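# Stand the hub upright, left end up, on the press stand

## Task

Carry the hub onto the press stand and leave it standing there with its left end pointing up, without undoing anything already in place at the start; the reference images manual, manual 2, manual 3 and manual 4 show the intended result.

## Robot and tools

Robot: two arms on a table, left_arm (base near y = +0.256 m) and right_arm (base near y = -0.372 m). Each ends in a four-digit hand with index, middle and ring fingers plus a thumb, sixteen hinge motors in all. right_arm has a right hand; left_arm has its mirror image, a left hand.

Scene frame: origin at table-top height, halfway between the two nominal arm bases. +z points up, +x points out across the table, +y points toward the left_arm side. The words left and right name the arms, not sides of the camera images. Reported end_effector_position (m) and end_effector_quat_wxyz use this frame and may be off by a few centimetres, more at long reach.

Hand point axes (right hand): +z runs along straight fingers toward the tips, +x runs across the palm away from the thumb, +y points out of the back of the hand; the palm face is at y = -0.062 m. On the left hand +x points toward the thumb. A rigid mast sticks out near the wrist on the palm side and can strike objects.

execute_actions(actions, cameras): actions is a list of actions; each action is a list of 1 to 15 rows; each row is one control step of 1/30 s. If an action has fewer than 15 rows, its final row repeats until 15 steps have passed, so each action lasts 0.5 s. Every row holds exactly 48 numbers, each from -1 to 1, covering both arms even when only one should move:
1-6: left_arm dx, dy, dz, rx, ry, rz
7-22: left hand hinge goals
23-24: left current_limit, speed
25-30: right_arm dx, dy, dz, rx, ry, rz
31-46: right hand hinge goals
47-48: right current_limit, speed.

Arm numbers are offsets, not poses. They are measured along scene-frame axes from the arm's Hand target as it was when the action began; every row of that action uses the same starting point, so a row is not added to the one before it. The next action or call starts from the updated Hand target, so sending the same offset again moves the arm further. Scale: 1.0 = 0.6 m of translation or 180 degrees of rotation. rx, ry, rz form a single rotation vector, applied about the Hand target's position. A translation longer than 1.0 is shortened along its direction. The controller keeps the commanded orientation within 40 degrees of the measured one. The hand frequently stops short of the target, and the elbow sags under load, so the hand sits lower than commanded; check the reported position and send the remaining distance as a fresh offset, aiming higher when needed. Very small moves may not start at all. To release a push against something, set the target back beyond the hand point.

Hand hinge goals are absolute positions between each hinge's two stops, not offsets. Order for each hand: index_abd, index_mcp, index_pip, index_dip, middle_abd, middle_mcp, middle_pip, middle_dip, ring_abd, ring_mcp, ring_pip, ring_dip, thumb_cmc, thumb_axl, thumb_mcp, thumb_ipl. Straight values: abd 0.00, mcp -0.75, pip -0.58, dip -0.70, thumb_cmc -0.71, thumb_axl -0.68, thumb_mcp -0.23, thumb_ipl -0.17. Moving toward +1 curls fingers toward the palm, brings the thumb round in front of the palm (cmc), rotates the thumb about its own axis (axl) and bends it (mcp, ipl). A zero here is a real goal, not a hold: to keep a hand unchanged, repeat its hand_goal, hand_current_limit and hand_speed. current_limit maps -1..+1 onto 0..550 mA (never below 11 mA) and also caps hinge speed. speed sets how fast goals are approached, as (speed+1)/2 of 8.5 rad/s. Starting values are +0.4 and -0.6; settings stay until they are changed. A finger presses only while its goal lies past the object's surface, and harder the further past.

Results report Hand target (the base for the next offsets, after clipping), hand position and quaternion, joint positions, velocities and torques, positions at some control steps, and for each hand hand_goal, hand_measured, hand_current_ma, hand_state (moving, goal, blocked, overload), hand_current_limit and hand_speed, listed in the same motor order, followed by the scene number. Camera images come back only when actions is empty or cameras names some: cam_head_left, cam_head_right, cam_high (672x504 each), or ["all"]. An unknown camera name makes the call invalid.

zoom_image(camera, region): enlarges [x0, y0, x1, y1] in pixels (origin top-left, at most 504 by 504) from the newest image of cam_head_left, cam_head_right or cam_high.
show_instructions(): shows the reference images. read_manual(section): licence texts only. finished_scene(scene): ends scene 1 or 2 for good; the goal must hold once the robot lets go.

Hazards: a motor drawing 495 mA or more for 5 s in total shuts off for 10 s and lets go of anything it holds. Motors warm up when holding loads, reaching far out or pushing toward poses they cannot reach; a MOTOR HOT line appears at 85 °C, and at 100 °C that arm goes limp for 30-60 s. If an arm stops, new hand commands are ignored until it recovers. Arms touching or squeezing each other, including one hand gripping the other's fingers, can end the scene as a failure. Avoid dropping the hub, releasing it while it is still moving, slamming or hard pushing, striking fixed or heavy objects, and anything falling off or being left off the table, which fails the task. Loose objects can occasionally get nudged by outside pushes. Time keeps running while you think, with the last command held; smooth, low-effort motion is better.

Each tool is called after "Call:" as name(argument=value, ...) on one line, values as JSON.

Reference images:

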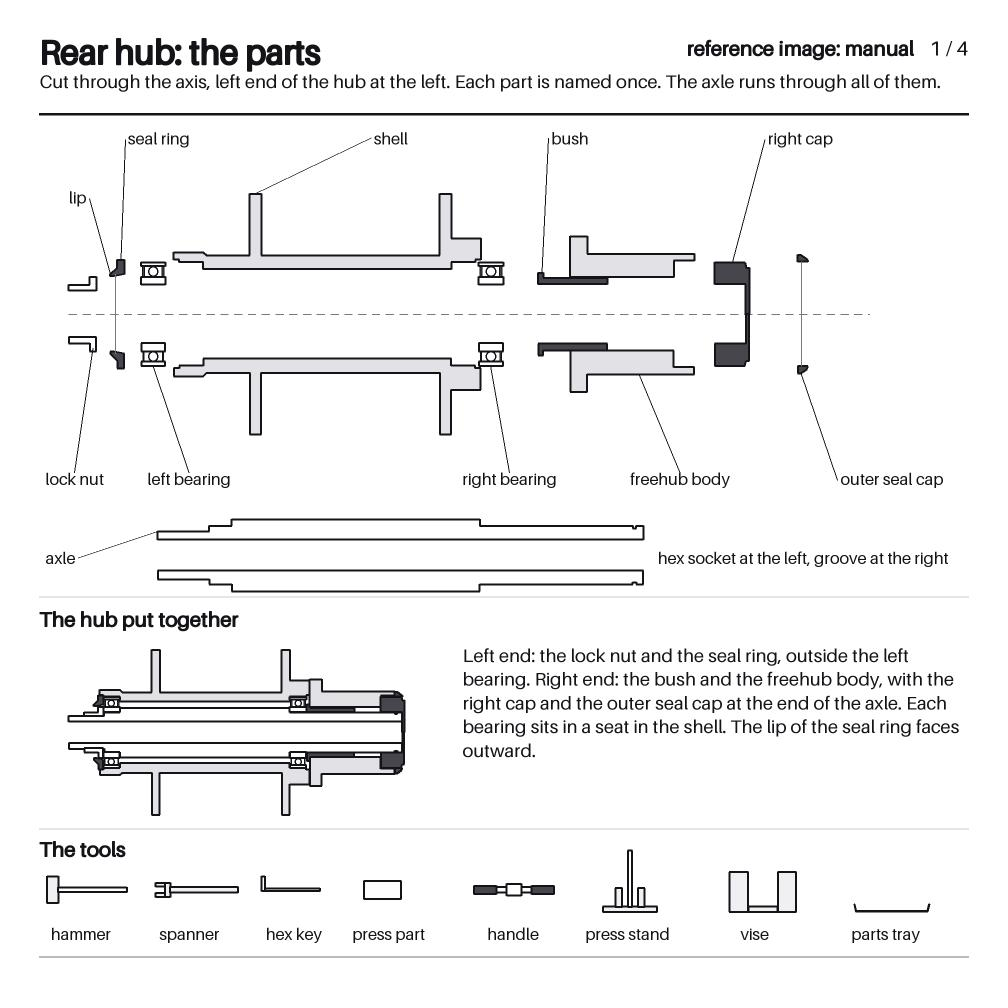

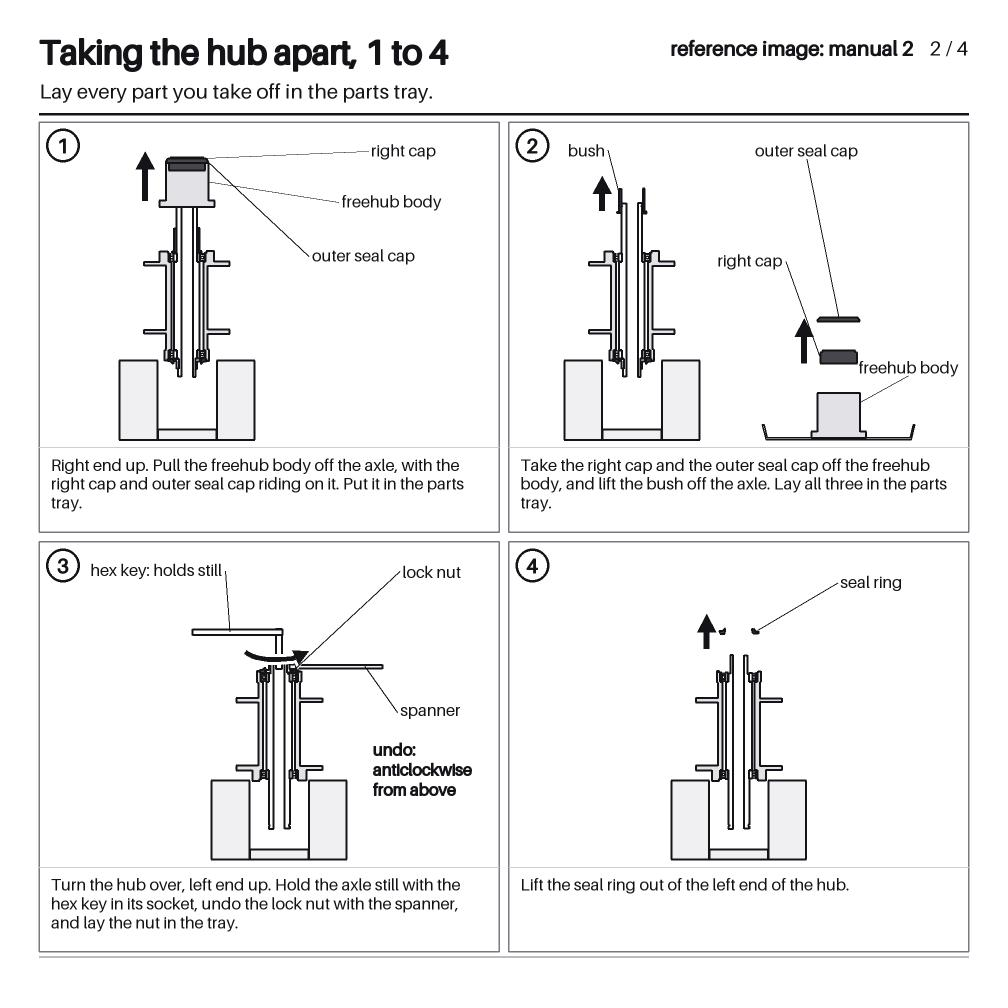

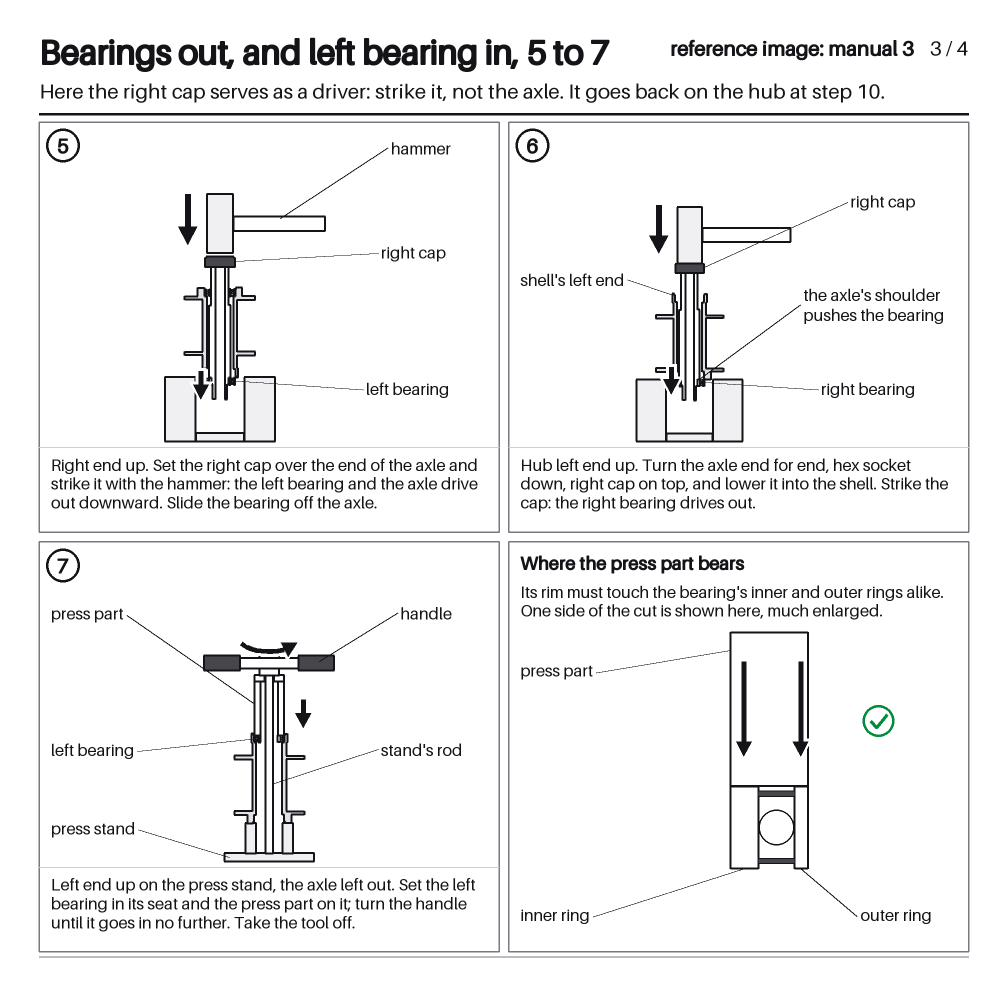

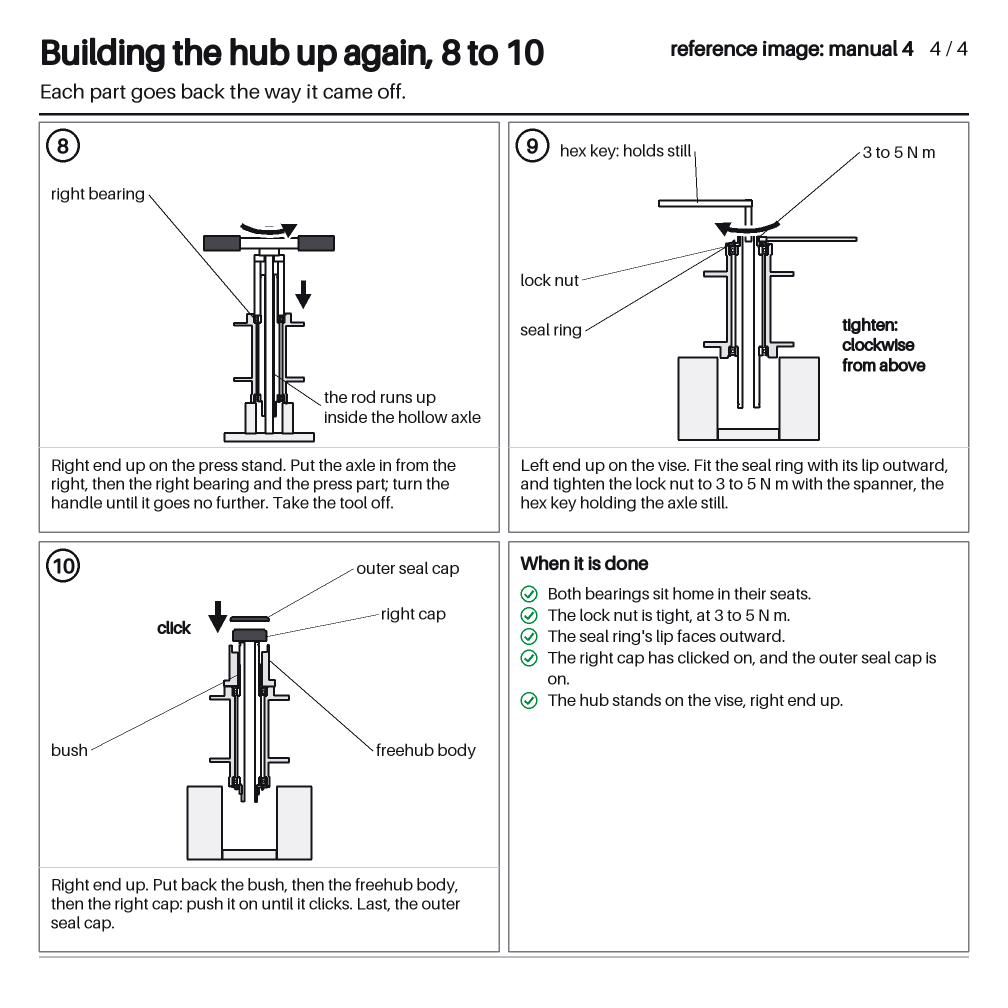

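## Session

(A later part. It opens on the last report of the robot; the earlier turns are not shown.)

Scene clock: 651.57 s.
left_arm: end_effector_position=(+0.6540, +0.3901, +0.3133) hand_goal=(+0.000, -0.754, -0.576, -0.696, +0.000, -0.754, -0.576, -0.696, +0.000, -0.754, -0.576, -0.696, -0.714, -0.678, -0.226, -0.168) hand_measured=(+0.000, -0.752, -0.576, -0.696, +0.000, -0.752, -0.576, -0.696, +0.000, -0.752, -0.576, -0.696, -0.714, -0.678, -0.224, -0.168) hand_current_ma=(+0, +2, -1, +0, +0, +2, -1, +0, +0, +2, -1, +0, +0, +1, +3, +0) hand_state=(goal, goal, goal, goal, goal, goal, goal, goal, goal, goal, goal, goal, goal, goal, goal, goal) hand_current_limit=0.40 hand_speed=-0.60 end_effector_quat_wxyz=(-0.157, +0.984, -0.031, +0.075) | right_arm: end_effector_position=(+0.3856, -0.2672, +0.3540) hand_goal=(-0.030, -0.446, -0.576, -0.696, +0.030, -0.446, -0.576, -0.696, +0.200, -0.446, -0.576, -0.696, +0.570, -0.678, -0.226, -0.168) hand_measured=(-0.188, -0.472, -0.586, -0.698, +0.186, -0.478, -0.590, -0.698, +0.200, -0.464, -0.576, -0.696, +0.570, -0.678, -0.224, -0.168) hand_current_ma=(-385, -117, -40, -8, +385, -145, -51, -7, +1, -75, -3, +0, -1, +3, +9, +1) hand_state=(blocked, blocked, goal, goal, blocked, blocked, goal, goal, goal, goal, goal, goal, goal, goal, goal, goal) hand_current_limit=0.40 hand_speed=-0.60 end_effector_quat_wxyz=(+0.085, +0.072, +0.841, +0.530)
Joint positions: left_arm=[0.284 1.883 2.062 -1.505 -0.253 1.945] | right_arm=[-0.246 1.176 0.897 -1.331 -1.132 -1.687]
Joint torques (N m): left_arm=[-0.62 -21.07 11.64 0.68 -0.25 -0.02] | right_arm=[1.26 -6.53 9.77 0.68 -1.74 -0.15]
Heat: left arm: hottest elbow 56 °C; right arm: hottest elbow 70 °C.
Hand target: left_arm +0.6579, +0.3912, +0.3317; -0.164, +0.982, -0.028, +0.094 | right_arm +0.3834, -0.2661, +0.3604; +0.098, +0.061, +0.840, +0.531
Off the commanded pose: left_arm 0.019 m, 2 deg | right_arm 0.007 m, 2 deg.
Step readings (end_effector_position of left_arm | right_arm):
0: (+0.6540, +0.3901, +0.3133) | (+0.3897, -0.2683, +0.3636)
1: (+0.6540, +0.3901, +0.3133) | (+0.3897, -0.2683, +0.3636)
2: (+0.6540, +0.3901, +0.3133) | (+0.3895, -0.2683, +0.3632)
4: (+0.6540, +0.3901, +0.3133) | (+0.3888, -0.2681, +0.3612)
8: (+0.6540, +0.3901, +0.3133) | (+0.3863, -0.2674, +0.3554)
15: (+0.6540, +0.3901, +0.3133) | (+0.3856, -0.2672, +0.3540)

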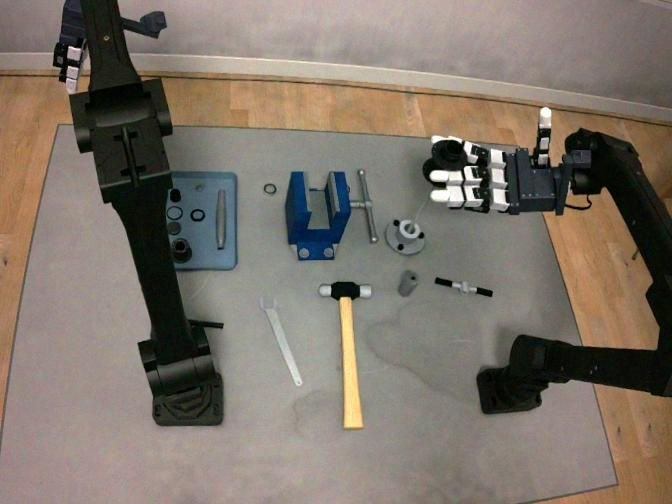

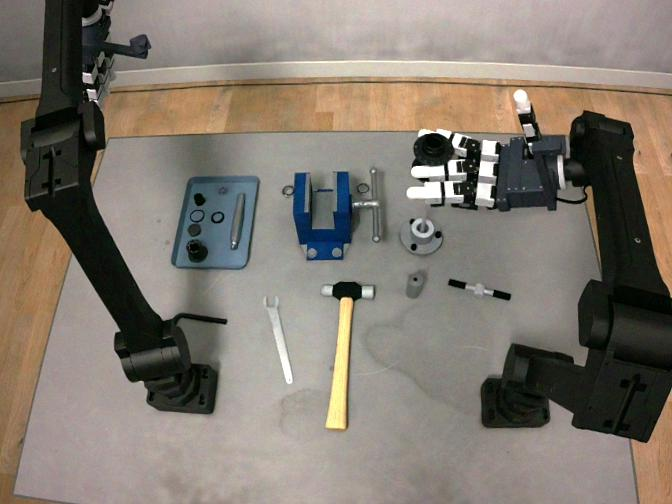

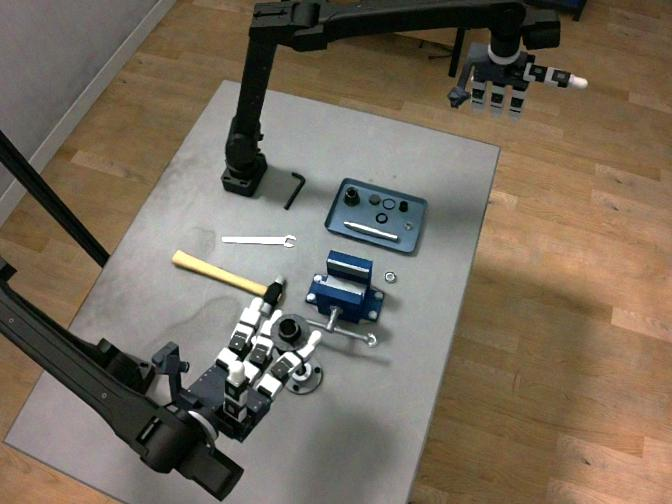

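Call:
execute_actions(actions=[[[0,0,0,0,0,0, 0,-0.754,-0.576,-0.696, 0,-0.754,-0.576,-0.696, 0,-0.754,-0.576,-0.696, -0.714,-0.678,-0.226,-0.168, 0.4,-0.6, -0.006,-0.007,-0.025,0.0,0.0,0.0, -0.03,-0.445,-0.576,-0.696, 0.03,-0.445,-0.576,-0.696, 0.2,-0.445,-0.576,-0.696, 0.571,-0.678,-0.226,-0.168, 0.4,-0.6]]])

Scene clock: 686.47 s.
left_arm: end_effector_position=(+0.6540, +0.3901, +0.3133) hand_goal=(+0.000, -0.754, -0.576, -0.696, +0.000, -0.754, -0.576, -0.696, +0.000, -0.754, -0.576, -0.696, -0.714, -0.678, -0.226, -0.168) hand_measured=(+0.000, -0.752, -0.576, -0.696, +0.000, -0.752, -0.576, -0.696, +0.000, -0.752, -0.576, -0.696, -0.714, -0.678, -0.224, -0.168) hand_current_ma=(+0, +2, -1, +0, +0, +2, -1, +0, +0, +2, -1, +0, +0, +1, +3, +0) hand_state=(goal, goal, goal, goal, goal, goal, goal, goal, goal, goal, goal, goal, goal, goal, goal, goal) hand_current_limit=0.40 hand_speed=-0.60 end_effector_quat_wxyz=(-0.157, +0.984, -0.031, +0.075) | right_arm: end_effector_position=(+0.3787, -0.2663, +0.3423) hand_goal=(-0.030, -0.446, -0.576, -0.696, +0.030, -0.446, -0.576, -0.696, +0.200, -0.446, -0.576, -0.696, +0.570, -0.678, -0.226, -0.168) hand_measured=(-0.188, -0.472, -0.586, -0.698, +0.186, -0.478, -0.590, -0.698, +0.200, -0.464, -0.576, -0.696, +0.570, -0.678, -0.224, -0.168) hand_current_ma=(-385, -117, -40, -8, +385, -145, -51, -7, +1, -75, -3, +0, -1, +3, +9, +1) hand_state=(blocked, blocked, goal, goal, blocked, blocked, goal, goal, goal, goal, goal, goal, goal, goal, goal, goal) hand_current_limit=0.40 hand_speed=-0.60 end_effector_quat_wxyz=(+0.084, +0.068, +0.841, +0.530)
Joint positions: left_arm=[0.284 1.883 2.062 -1.505 -0.253 1.945] | right_arm=[-0.249 1.176 0.865 -1.321 -1.131 -1.715]
Joint torques (N m): left_arm=[-0.62 -21.13 11.66 0.69 -0.27 -0.01] | right_arm=[0.03 -5.42 9.72 0.64 -1.74 -0.22]
Heat: left arm: hottest elbow 56 °C; right arm: hottest elbow 63 °C.
Hand target: left_arm +0.6579, +0.3912, +0.3317; -0.164, +0.982, -0.028, +0.094 | right_arm +0.3798, -0.2703, +0.3453; +0.098, +0.061, +0.840, +0.531
Off the commanded pose: left_arm 0.019 m, 2 deg | right_arm 0.005 m, 2 deg.
Step readings (end_effector_position of left_arm | right_arm):
0: (+0.6540, +0.3901, +0.3133) | (+0.3856, -0.2672, +0.3540)
1: (+0.6540, +0.3901, +0.3133) | (+0.3856, -0.2672, +0.3540)
2: (+0.6540, +0.3901, +0.3133) | (+0.3855, -0.2672, +0.3536)
4: (+0.6540, +0.3901, +0.3133) | (+0.3843, -0.2668, +0.3511)
8: (+0.6540, +0.3901, +0.3133) | (+0.3805, -0.2661, +0.3440)
15: (+0.6540, +0.3901, +0.3133) | (+0.3789, -0.2663, +0.3422)

Call:
execute_actions(actions=[[[0,0,0,0,0,0, 0,-0.754,-0.576,-0.696, 0,-0.754,-0.576,-0.696, 0,-0.754,-0.576,-0.696, -0.714,-0.678,-0.226,-0.168, 0.4,-0.6, 0.004,-0.007,0,0.0,0.0,0.0, -0.03,-0.445,-0.576,-0.696, 0.03,-0.445,-0.576,-0.696, 0.2,-0.445,-0.576,-0.696, 0.571,-0.678,-0.226,-0.168, 0.4,-0.6]]], cameras=["all"])

Call:
zoom_image(camera="cam_head_right", region=[400, 120, 480, 200])

Call:
zoom_image(camera="cam_head_left", region=[410, 120, 490, 200])

Call:
zoom_image(camera="cam_high", region=[240, 290, 340, 390])

Scene clock: 698.23 s.
left_arm: end_effector_position=(+0.6540, +0.3901, +0.3133) hand_goal=(+0.000, -0.754, -0.576, -0.696, +0.000, -0.754, -0.576, -0.696, +0.000, -0.754, -0.576, -0.696, -0.714, -0.678, -0.226, -0.168) hand_measured=(+0.000, -0.752, -0.576, -0.696, +0.000, -0.752, -0.576, -0.696, +0.000, -0.752, -0.576, -0.696, -0.714, -0.678, -0.224, -0.168) hand_current_ma=(+0, +2, -1, +0, +0, +2, -1, +0, +0, +2, -1, +0, +0, +1, +3, +0) hand_state=(goal, goal, goal, goal, goal, goal, goal, goal, goal, goal, goal, goal, goal, goal, goal, goal) hand_current_limit=0.40 hand_speed=-0.60 end_effector_quat_wxyz=(-0.157, +0.984, -0.031, +0.075) | right_arm: end_effector_position=(+0.3791, -0.2702, +0.3406) hand_goal=(-0.030, -0.446, -0.576, -0.696, +0.030, -0.446, -0.576, -0.696, +0.200, -0.446, -0.576, -0.696, +0.570, -0.678, -0.226, -0.168) hand_measured=(-0.188, -0.472, -0.586, -0.698, +0.186, -0.478, -0.590, -0.698, +0.200, -0.464, -0.576, -0.696, +0.570, -0.678, -0.224, -0.168) hand_current_ma=(-385, -117, -40, -8, +385, -145, -51, -7, +1, -75, -3, +0, -1, +3, +9, +1) hand_state=(blocked, blocked, goal, goal, blocked, blocked, goal, goal, goal, goal, goal, goal, goal, goal, goal, goal) hand_current_limit=0.40 hand_speed=-0.60 end_effector_quat_wxyz=(+0.091, +0.064, +0.842, +0.529)
Joint positions: left_arm=[0.284 1.883 2.062 -1.505 -0.253 1.945] | right_arm=[-0.262 1.183 0.865 -1.321 -1.131 -1.741]
Joint torques (N m): left_arm=[-0.56 -21.13 11.66 0.65 -0.26 -0.01] | right_arm=[0.21 -4.78 10.61 -0.27 -1.73 -0.26]
Heat: left arm: hottest elbow 56 °C; right arm: hottest elbow 61 °C.
Hand target: left_arm +0.6579, +0.3912, +0.3317; -0.164, +0.982, -0.028, +0.094 | right_arm +0.3822, -0.2745, +0.3453; +0.098, +0.061, +0.840, +0.531
Off the commanded pose: left_arm 0.019 m, 2 deg | right_arm 0.007 m, 1 deg.
Step readings (end_effector_position of left_arm | right_arm):
0: (+0.6540, +0.3901, +0.3133) | (+0.3787, -0.2663, +0.3423)
1: (+0.6540, +0.3901, +0.3133) | (+0.3787, -0.2663, +0.3423)
2: (+0.6540, +0.3901, +0.3133) | (+0.3786, -0.2664, +0.3423)
4: (+0.6540, +0.3901, +0.3133) | (+0.3785, -0.2672, +0.3423)
8: (+0.6540, +0.3901, +0.3133) | (+0.3790, -0.2695, +0.3416)
15: (+0.6540, +0.3901, +0.3133) | (+0.3794, -0.2703, +0.3405)

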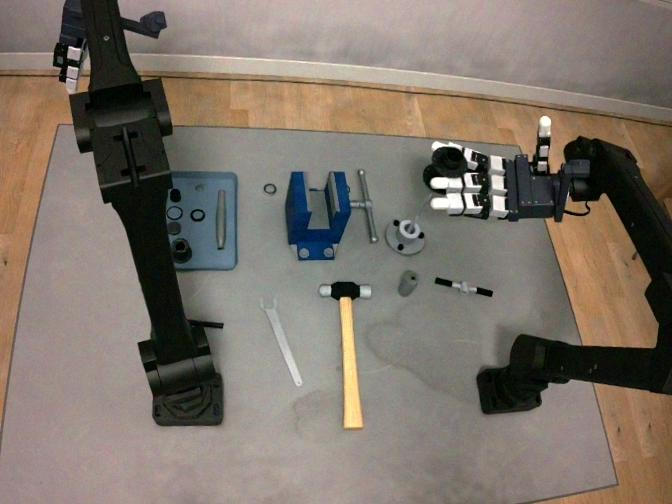

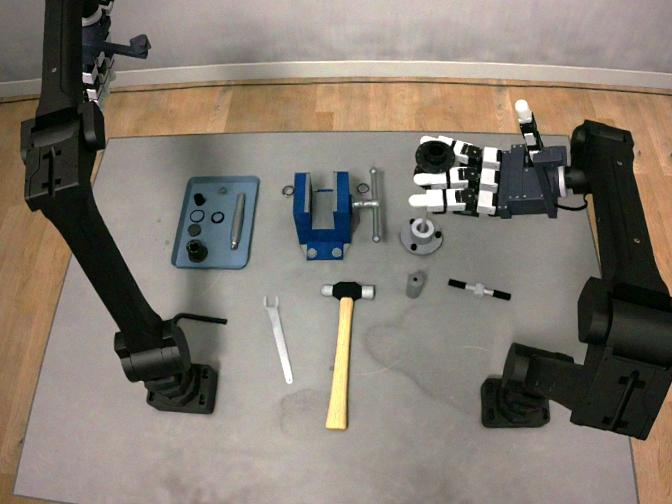

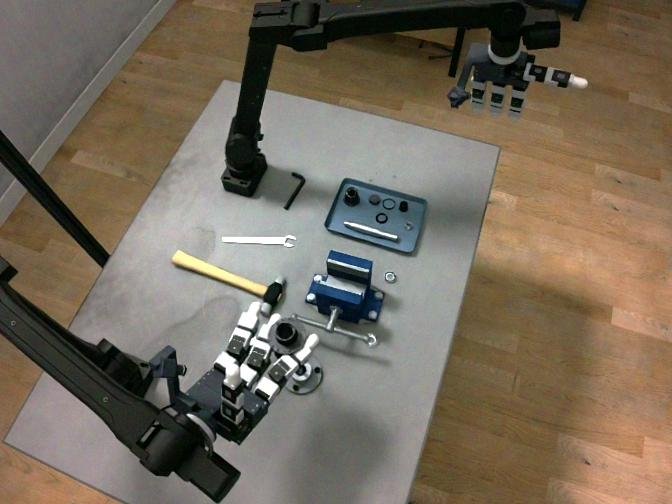

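Scaled by 6.300 from the camera's 672x504 image, which has a finer 960x720 frame.

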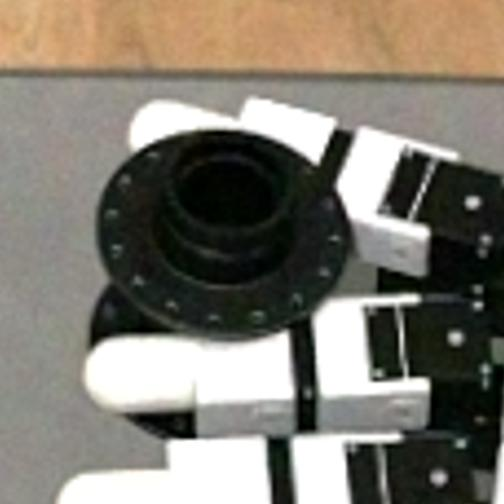

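Scaled by 6.300 from the camera's 672x504 image, which has a finer 960x720 frame.

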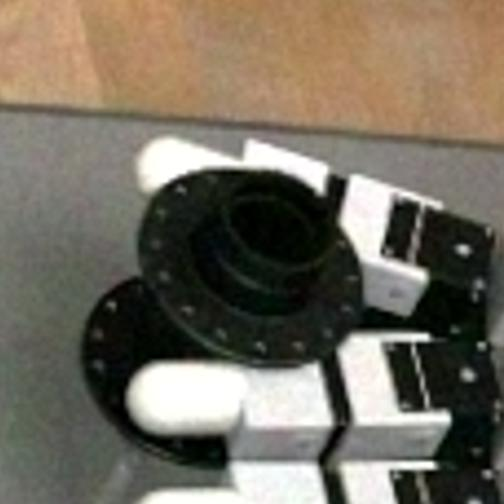

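Scaled by 5.040 from the camera's 672x504 image, which has a finer 960x720 frame.

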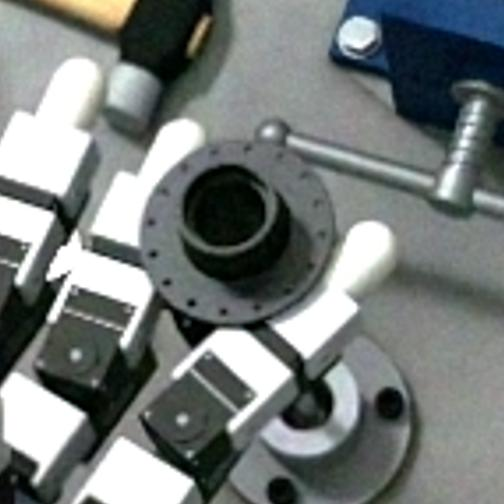

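Call:
execute_actions(actions=[[[0,0,0,0,0,0, 0,-0.754,-0.576,-0.696, 0,-0.754,-0.576,-0.696, 0,-0.754,-0.576,-0.696, -0.714,-0.678,-0.226,-0.168, 0.4,-0.6, 0.003,0.014,-0.025,0.0,0.0,0.0, -0.03,-0.445,-0.576,-0.696, 0.03,-0.445,-0.576,-0.696, 0.2,-0.445,-0.576,-0.696, 0.571,-0.678,-0.226,-0.168, 0.4,-0.6]]], cameras=["all"])

Call:
zoom_image(camera="cam_head_right", region=[400, 120, 480, 200])

Call:
zoom_image(camera="cam_head_left", region=[410, 120, 490, 200])

Call:
zoom_image(camera="cam_high", region=[240, 290, 340, 390])

Scene clock: 720.97 s.
left_arm: end_effector_position=(+0.6540, +0.3901, +0.3133) hand_goal=(+0.000, -0.754, -0.576, -0.696, +0.000, -0.754, -0.576, -0.696, +0.000, -0.754, -0.576, -0.696, -0.714, -0.678, -0.226, -0.168) hand_measured=(+0.000, -0.752, -0.576, -0.696, +0.000, -0.752, -0.576, -0.696, +0.000, -0.752, -0.576, -0.696, -0.714, -0.678, -0.224, -0.168) hand_current_ma=(+0, +2, -1, +0, +0, +2, -1, +0, +0, +2, -1, +0, +0, +1, +3, +0) hand_state=(goal, goal, goal, goal, goal, goal, goal, goal, goal, goal, goal, goal, goal, goal, goal, goal) hand_current_limit=0.40 hand_speed=-0.60 end_effector_quat_wxyz=(-0.157, +0.984, -0.031, +0.075) | right_arm: end_effector_position=(+0.3822, -0.2692, +0.3299) hand_goal=(-0.030, -0.446, -0.576, -0.696, +0.030, -0.446, -0.576, -0.696, +0.200, -0.446, -0.576, -0.696, +0.570, -0.678, -0.226, -0.168) hand_measured=(-0.188, -0.472, -0.586, -0.698, +0.186, -0.478, -0.590, -0.698, +0.200, -0.464, -0.576, -0.696, +0.570, -0.678, -0.224, -0.168) hand_current_ma=(-385, -117, -40, -8, +385, -145, -51, -7, +1, -75, -3, +0, -1, +3, +9, +1) hand_state=(blocked, blocked, goal, goal, blocked, blocked, goal, goal, goal, goal, goal, goal, goal, goal, goal, goal) hand_current_limit=0.40 hand_speed=-0.60 end_effector_quat_wxyz=(+0.100, +0.063, +0.842, +0.527)
Joint positions: left_arm=[0.284 1.883 2.062 -1.505 -0.253 1.945] | right_arm=[-0.255 1.187 0.839 -1.243 -1.131 -1.708]
Joint torques (N m): left_arm=[-0.56 -21.07 11.66 0.69 -0.26 -0.01] | right_arm=[2.14 -5.01 9.46 0.7 -1.79 0.05]
Heat: left arm: hottest elbow 56 °C; right arm: hottest elbow 59 °C.
Hand target: left_arm +0.6579, +0.3912, +0.3317; -0.164, +0.982, -0.028, +0.094 | right_arm +0.3840, -0.2661, +0.3303; +0.098, +0.061, +0.840, +0.531
Off the commanded pose: left_arm 0.019 m, 2 deg | right_arm 0.004 m, 1 deg.
Step readings (end_effector_position of left_arm | right_arm):
0: (+0.6540, +0.3901, +0.3133) | (+0.3791, -0.2702, +0.3406)
1: (+0.6540, +0.3901, +0.3133) | (+0.3791, -0.2702, +0.3406)
2: (+0.6540, +0.3901, +0.3133) | (+0.3792, -0.2703, +0.3406)
4: (+0.6540, +0.3901, +0.3133) | (+0.3801, -0.2705, +0.3391)
8: (+0.6540, +0.3901, +0.3133) | (+0.3809, -0.2703, +0.3336)
15: (+0.6540, +0.3901, +0.3133) | (+0.3815, -0.2691, +0.3299)

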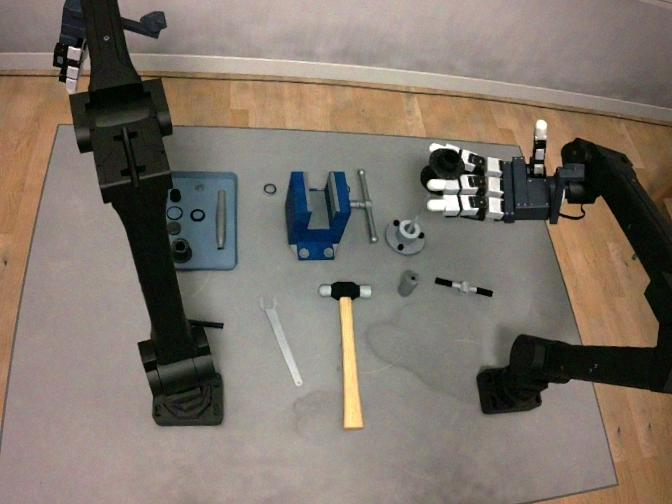

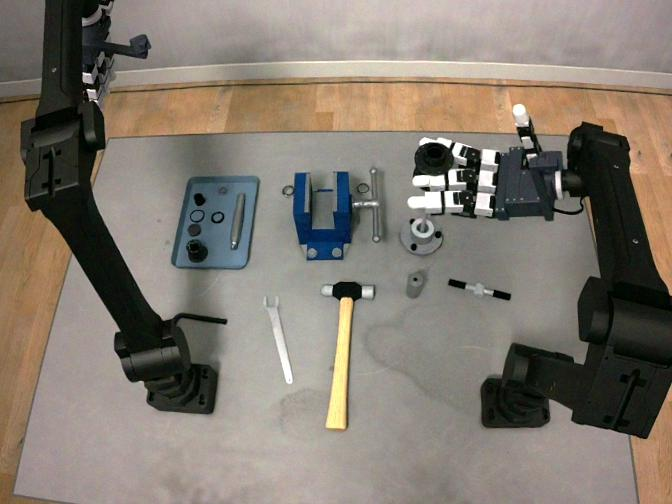

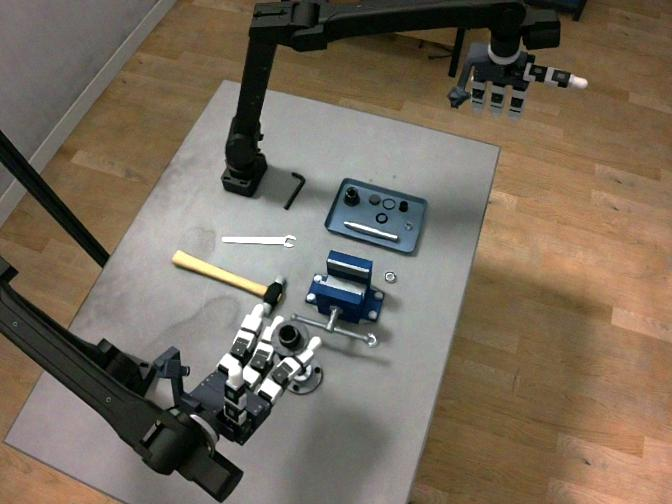

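Scaled by 6.300 from the camera's 672x504 image, which has a finer 960x720 frame.

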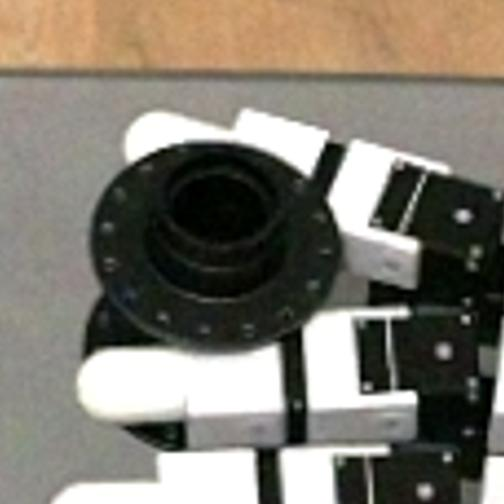

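Scaled by 6.300 from the camera's 672x504 image, which has a finer 960x720 frame.

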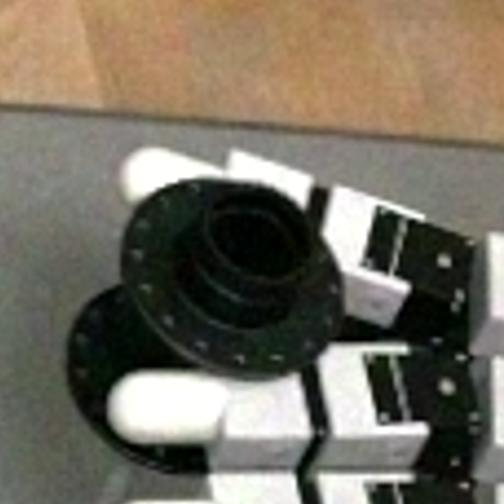

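Scaled by 5.040 from the camera's 672x504 image, which has a finer 960x720 frame.

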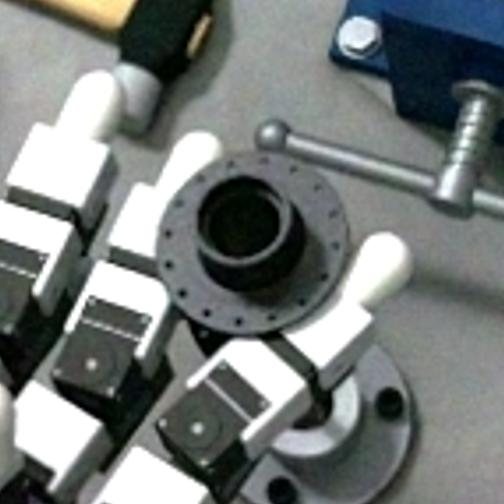

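Call:
execute_actions(actions=[[[0,0,0,0,0,0, 0,-0.754,-0.576,-0.696, 0,-0.754,-0.576,-0.696, 0,-0.754,-0.576,-0.696, -0.714,-0.678,-0.226,-0.168, 0.4,-0.6, 0,0,-0.04,0.0,0.0,0.0, -0.03,-0.445,-0.576,-0.696, 0.03,-0.445,-0.576,-0.696, 0.2,-0.445,-0.576,-0.696, 0.571,-0.678,-0.226,-0.168, 0.4,-0.6]]])

Scene clock: 732.07 s.
left_arm: end_effector_position=(+0.6540, +0.3901, +0.3133) hand_goal=(+0.000, -0.754, -0.576, -0.696, +0.000, -0.754, -0.576, -0.696, +0.000, -0.754, -0.576, -0.696, -0.714, -0.678, -0.226, -0.168) hand_measured=(+0.000, -0.752, -0.576, -0.696, +0.000, -0.752, -0.576, -0.696, +0.000, -0.752, -0.576, -0.696, -0.714, -0.678, -0.224, -0.168) hand_current_ma=(+0, +2, -1, +0, +0, +2, -1, +0, +0, +2, -1, +0, +0, +1, +3, +0) hand_state=(goal, goal, goal, goal, goal, goal, goal, goal, goal, goal, goal, goal, goal, goal, goal, goal) hand_current_limit=0.40 hand_speed=-0.60 end_effector_quat_wxyz=(-0.157, +0.984, -0.031, +0.075) | right_arm: end_effector_position=(+0.3822, -0.2692, +0.3038) hand_goal=(-0.030, -0.446, -0.576, -0.696, +0.030, -0.446, -0.576, -0.696, +0.200, -0.446, -0.576, -0.696, +0.570, -0.678, -0.226, -0.168) hand_measured=(-0.188, -0.472, -0.586, -0.698, +0.186, -0.478, -0.590, -0.698, +0.200, -0.464, -0.576, -0.696, +0.570, -0.678, -0.224, -0.168) hand_current_ma=(-385, -117, -40, -8, +385, -145, -51, -7, +1, -75, -3, +0, -1, +3, +9, +1) hand_state=(blocked, blocked, goal, goal, blocked, blocked, goal, goal, goal, goal, goal, goal, goal, goal, goal, goal) hand_current_limit=0.40 hand_speed=-0.60 end_effector_quat_wxyz=(+0.097, +0.065, +0.842, +0.527)
Joint positions: left_arm=[0.284 1.883 2.062 -1.505 -0.253 1.945] | right_arm=[-0.255 1.218 0.79 -1.169 -1.131 -1.706]
Joint torques (N m): left_arm=[-0.56 -21.07 11.7 0.69 -0.26 -0.02] | right_arm=[2.08 -5.48 9.32 0.65 -1.81 0.04]
Heat: left arm: hottest elbow 56 °C; right arm: hottest elbow 60 °C.
Hand target: left_arm +0.6579, +0.3912, +0.3317; -0.164, +0.982, -0.028, +0.094 | right_arm +0.3840, -0.2661, +0.3064; +0.098, +0.061, +0.840, +0.531
Off the commanded pose: left_arm 0.019 m, 2 deg | right_arm 0.004 m, 1 deg.
Step readings (end_effector_position of left_arm | right_arm):
0: (+0.6540, +0.3901, +0.3133) | (+0.3823, -0.2692, +0.3299)
1: (+0.6540, +0.3901, +0.3133) | (+0.3822, -0.2692, +0.3297)
2: (+0.6540, +0.3901, +0.3133) | (+0.3823, -0.2692, +0.3288)
4: (+0.6540, +0.3901, +0.3133) | (+0.3821, -0.2691, +0.3242)
8: (+0.6540, +0.3901, +0.3133) | (+0.3814, -0.2689, +0.3101)
15: (+0.6540, +0.3901, +0.3133) | (+0.3820, -0.2691, +0.3038)

Call:
execute_actions(actions=[[[0,0,0,0,0,0, 0,-0.754,-0.576,-0.696, 0,-0.754,-0.576,-0.696, 0,-0.754,-0.576,-0.696, -0.714,-0.678,-0.226,-0.168, 0.4,-0.6, 0,0,-0.04,0.0,0.0,0.0, -0.03,-0.445,-0.576,-0.696, 0.03,-0.445,-0.576,-0.696, 0.2,-0.445,-0.576,-0.696, 0.571,-0.678,-0.226,-0.168, 0.4,-0.6]]], cameras=["all"])

Call:
zoom_image(camera="cam_head_right", region=[390, 130, 490, 260])

Call:
zoom_image(camera="cam_head_left", region=[380, 130, 480, 260])

Call:
zoom_image(camera="cam_high", region=[240, 300, 340, 400])

Scene clock: 741.23 s.
left_arm: end_effector_position=(+0.6540, +0.3901, +0.3133) hand_goal=(+0.000, -0.754, -0.576, -0.696, +0.000, -0.754, -0.576, -0.696, +0.000, -0.754, -0.576, -0.696, -0.714, -0.678, -0.226, -0.168) hand_measured=(+0.000, -0.752, -0.576, -0.696, +0.000, -0.752, -0.576, -0.696, +0.000, -0.752, -0.576, -0.696, -0.714, -0.678, -0.224, -0.168) hand_current_ma=(+0, +2, -1, +0, +0, +2, -1, +0, +0, +2, -1, +0, +0, +1, +3, +0) hand_state=(goal, goal, goal, goal, goal, goal, goal, goal, goal, goal, goal, goal, goal, goal, goal, goal) hand_current_limit=0.40 hand_speed=-0.60 end_effector_quat_wxyz=(-0.157, +0.984, -0.031, +0.075) | right_arm: end_effector_position=(+0.3822, -0.2692, +0.2802) hand_goal=(-0.030, -0.446, -0.576, -0.696, +0.030, -0.446, -0.576, -0.696, +0.200, -0.446, -0.576, -0.696, +0.570, -0.678, -0.226, -0.168) hand_measured=(-0.188, -0.472, -0.586, -0.698, +0.186, -0.478, -0.590, -0.698, +0.200, -0.464, -0.576, -0.696, +0.570, -0.678, -0.224, -0.168) hand_current_ma=(-385, -117, -40, -8, +385, -145, -51, -7, +1, -75, -3, +0, -1, +3, +9, +1) hand_state=(blocked, blocked, goal, goal, blocked, blocked, goal, goal, goal, goal, goal, goal, goal, goal, goal, goal) hand_current_limit=0.40 hand_speed=-0.60 end_effector_quat_wxyz=(+0.098, +0.064, +0.842, +0.527)
Joint positions: left_arm=[0.284 1.883 2.062 -1.505 -0.253 1.945] | right_arm=[-0.255 1.252 0.749 -1.093 -1.131 -1.706]
Joint torques (N m): left_arm=[-0.5 -21.01 11.66 0.68 -0.27 -0.02] | right_arm=[2.08 -5.6 8.95 0.68 -1.81 0.04]
Heat: left arm: hottest elbow 56 °C; right arm: hottest elbow 60 °C.
Hand target: left_arm +0.6579, +0.3912, +0.3317; -0.164, +0.982, -0.028, +0.094 | right_arm +0.3840, -0.2661, +0.2824; +0.098, +0.061, +0.840, +0.531
Off the commanded pose: left_arm 0.019 m, 2 deg | right_arm 0.004 m, 1 deg.
Step readings (end_effector_position of left_arm | right_arm):
0: (+0.6540, +0.3901, +0.3133) | (+0.3822, -0.2692, +0.3038)
1: (+0.6540, +0.3901, +0.3133) | (+0.3823, -0.2692, +0.3038)
2: (+0.6540, +0.3901, +0.3133) | (+0.3823, -0.2692, +0.3031)
4: (+0.6540, +0.3901, +0.3133) | (+0.3825, -0.2692, +0.2994)
8: (+0.6540, +0.3901, +0.3133) | (+0.3819, -0.2691, +0.2868)
15: (+0.6540, +0.3901, +0.3133) | (+0.3820, -0.2691, +0.2802)

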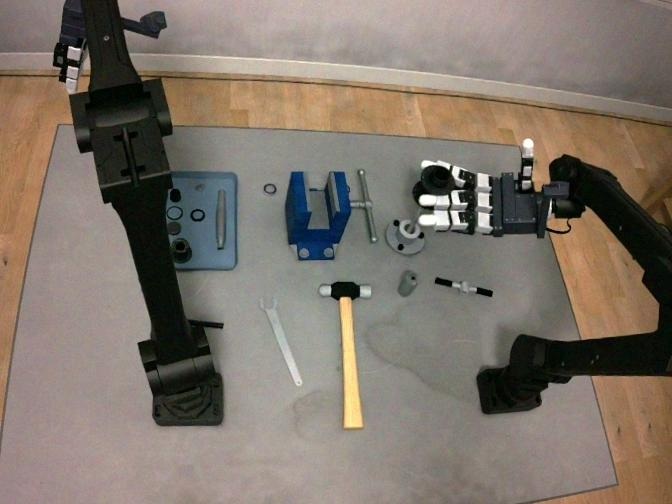

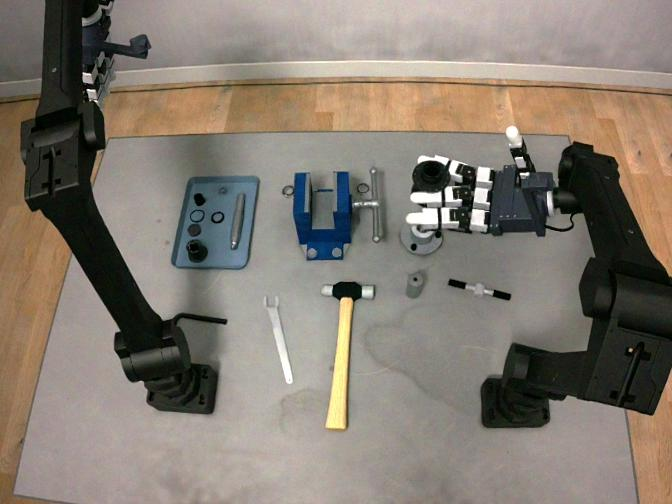

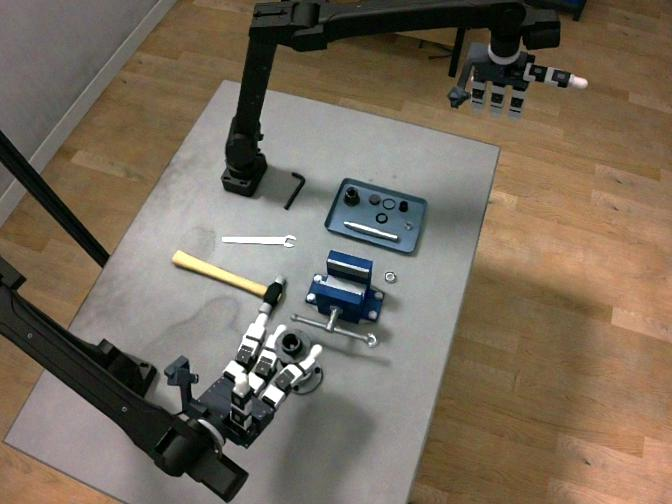

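Scaled by 3.877 from the camera's 672x504 image, which has a finer 960x720 frame.

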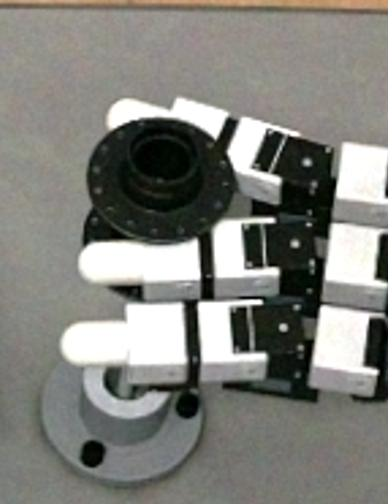

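Scaled by 3.877 from the camera's 672x504 image, which has a finer 960x720 frame.

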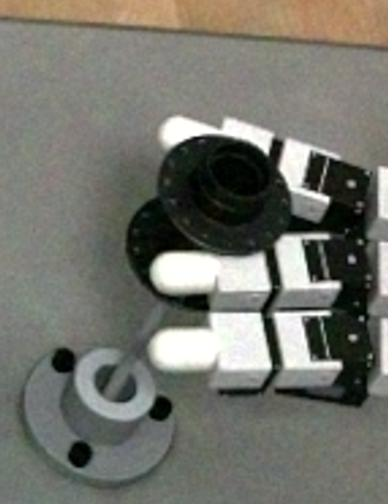

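Scaled by 5.040 from the camera's 672x504 image, which has a finer 960x720 frame.

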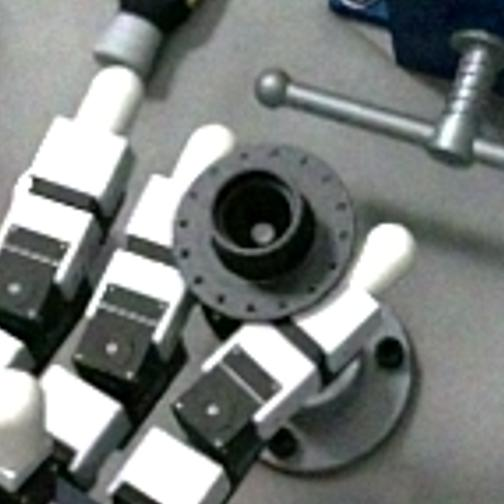

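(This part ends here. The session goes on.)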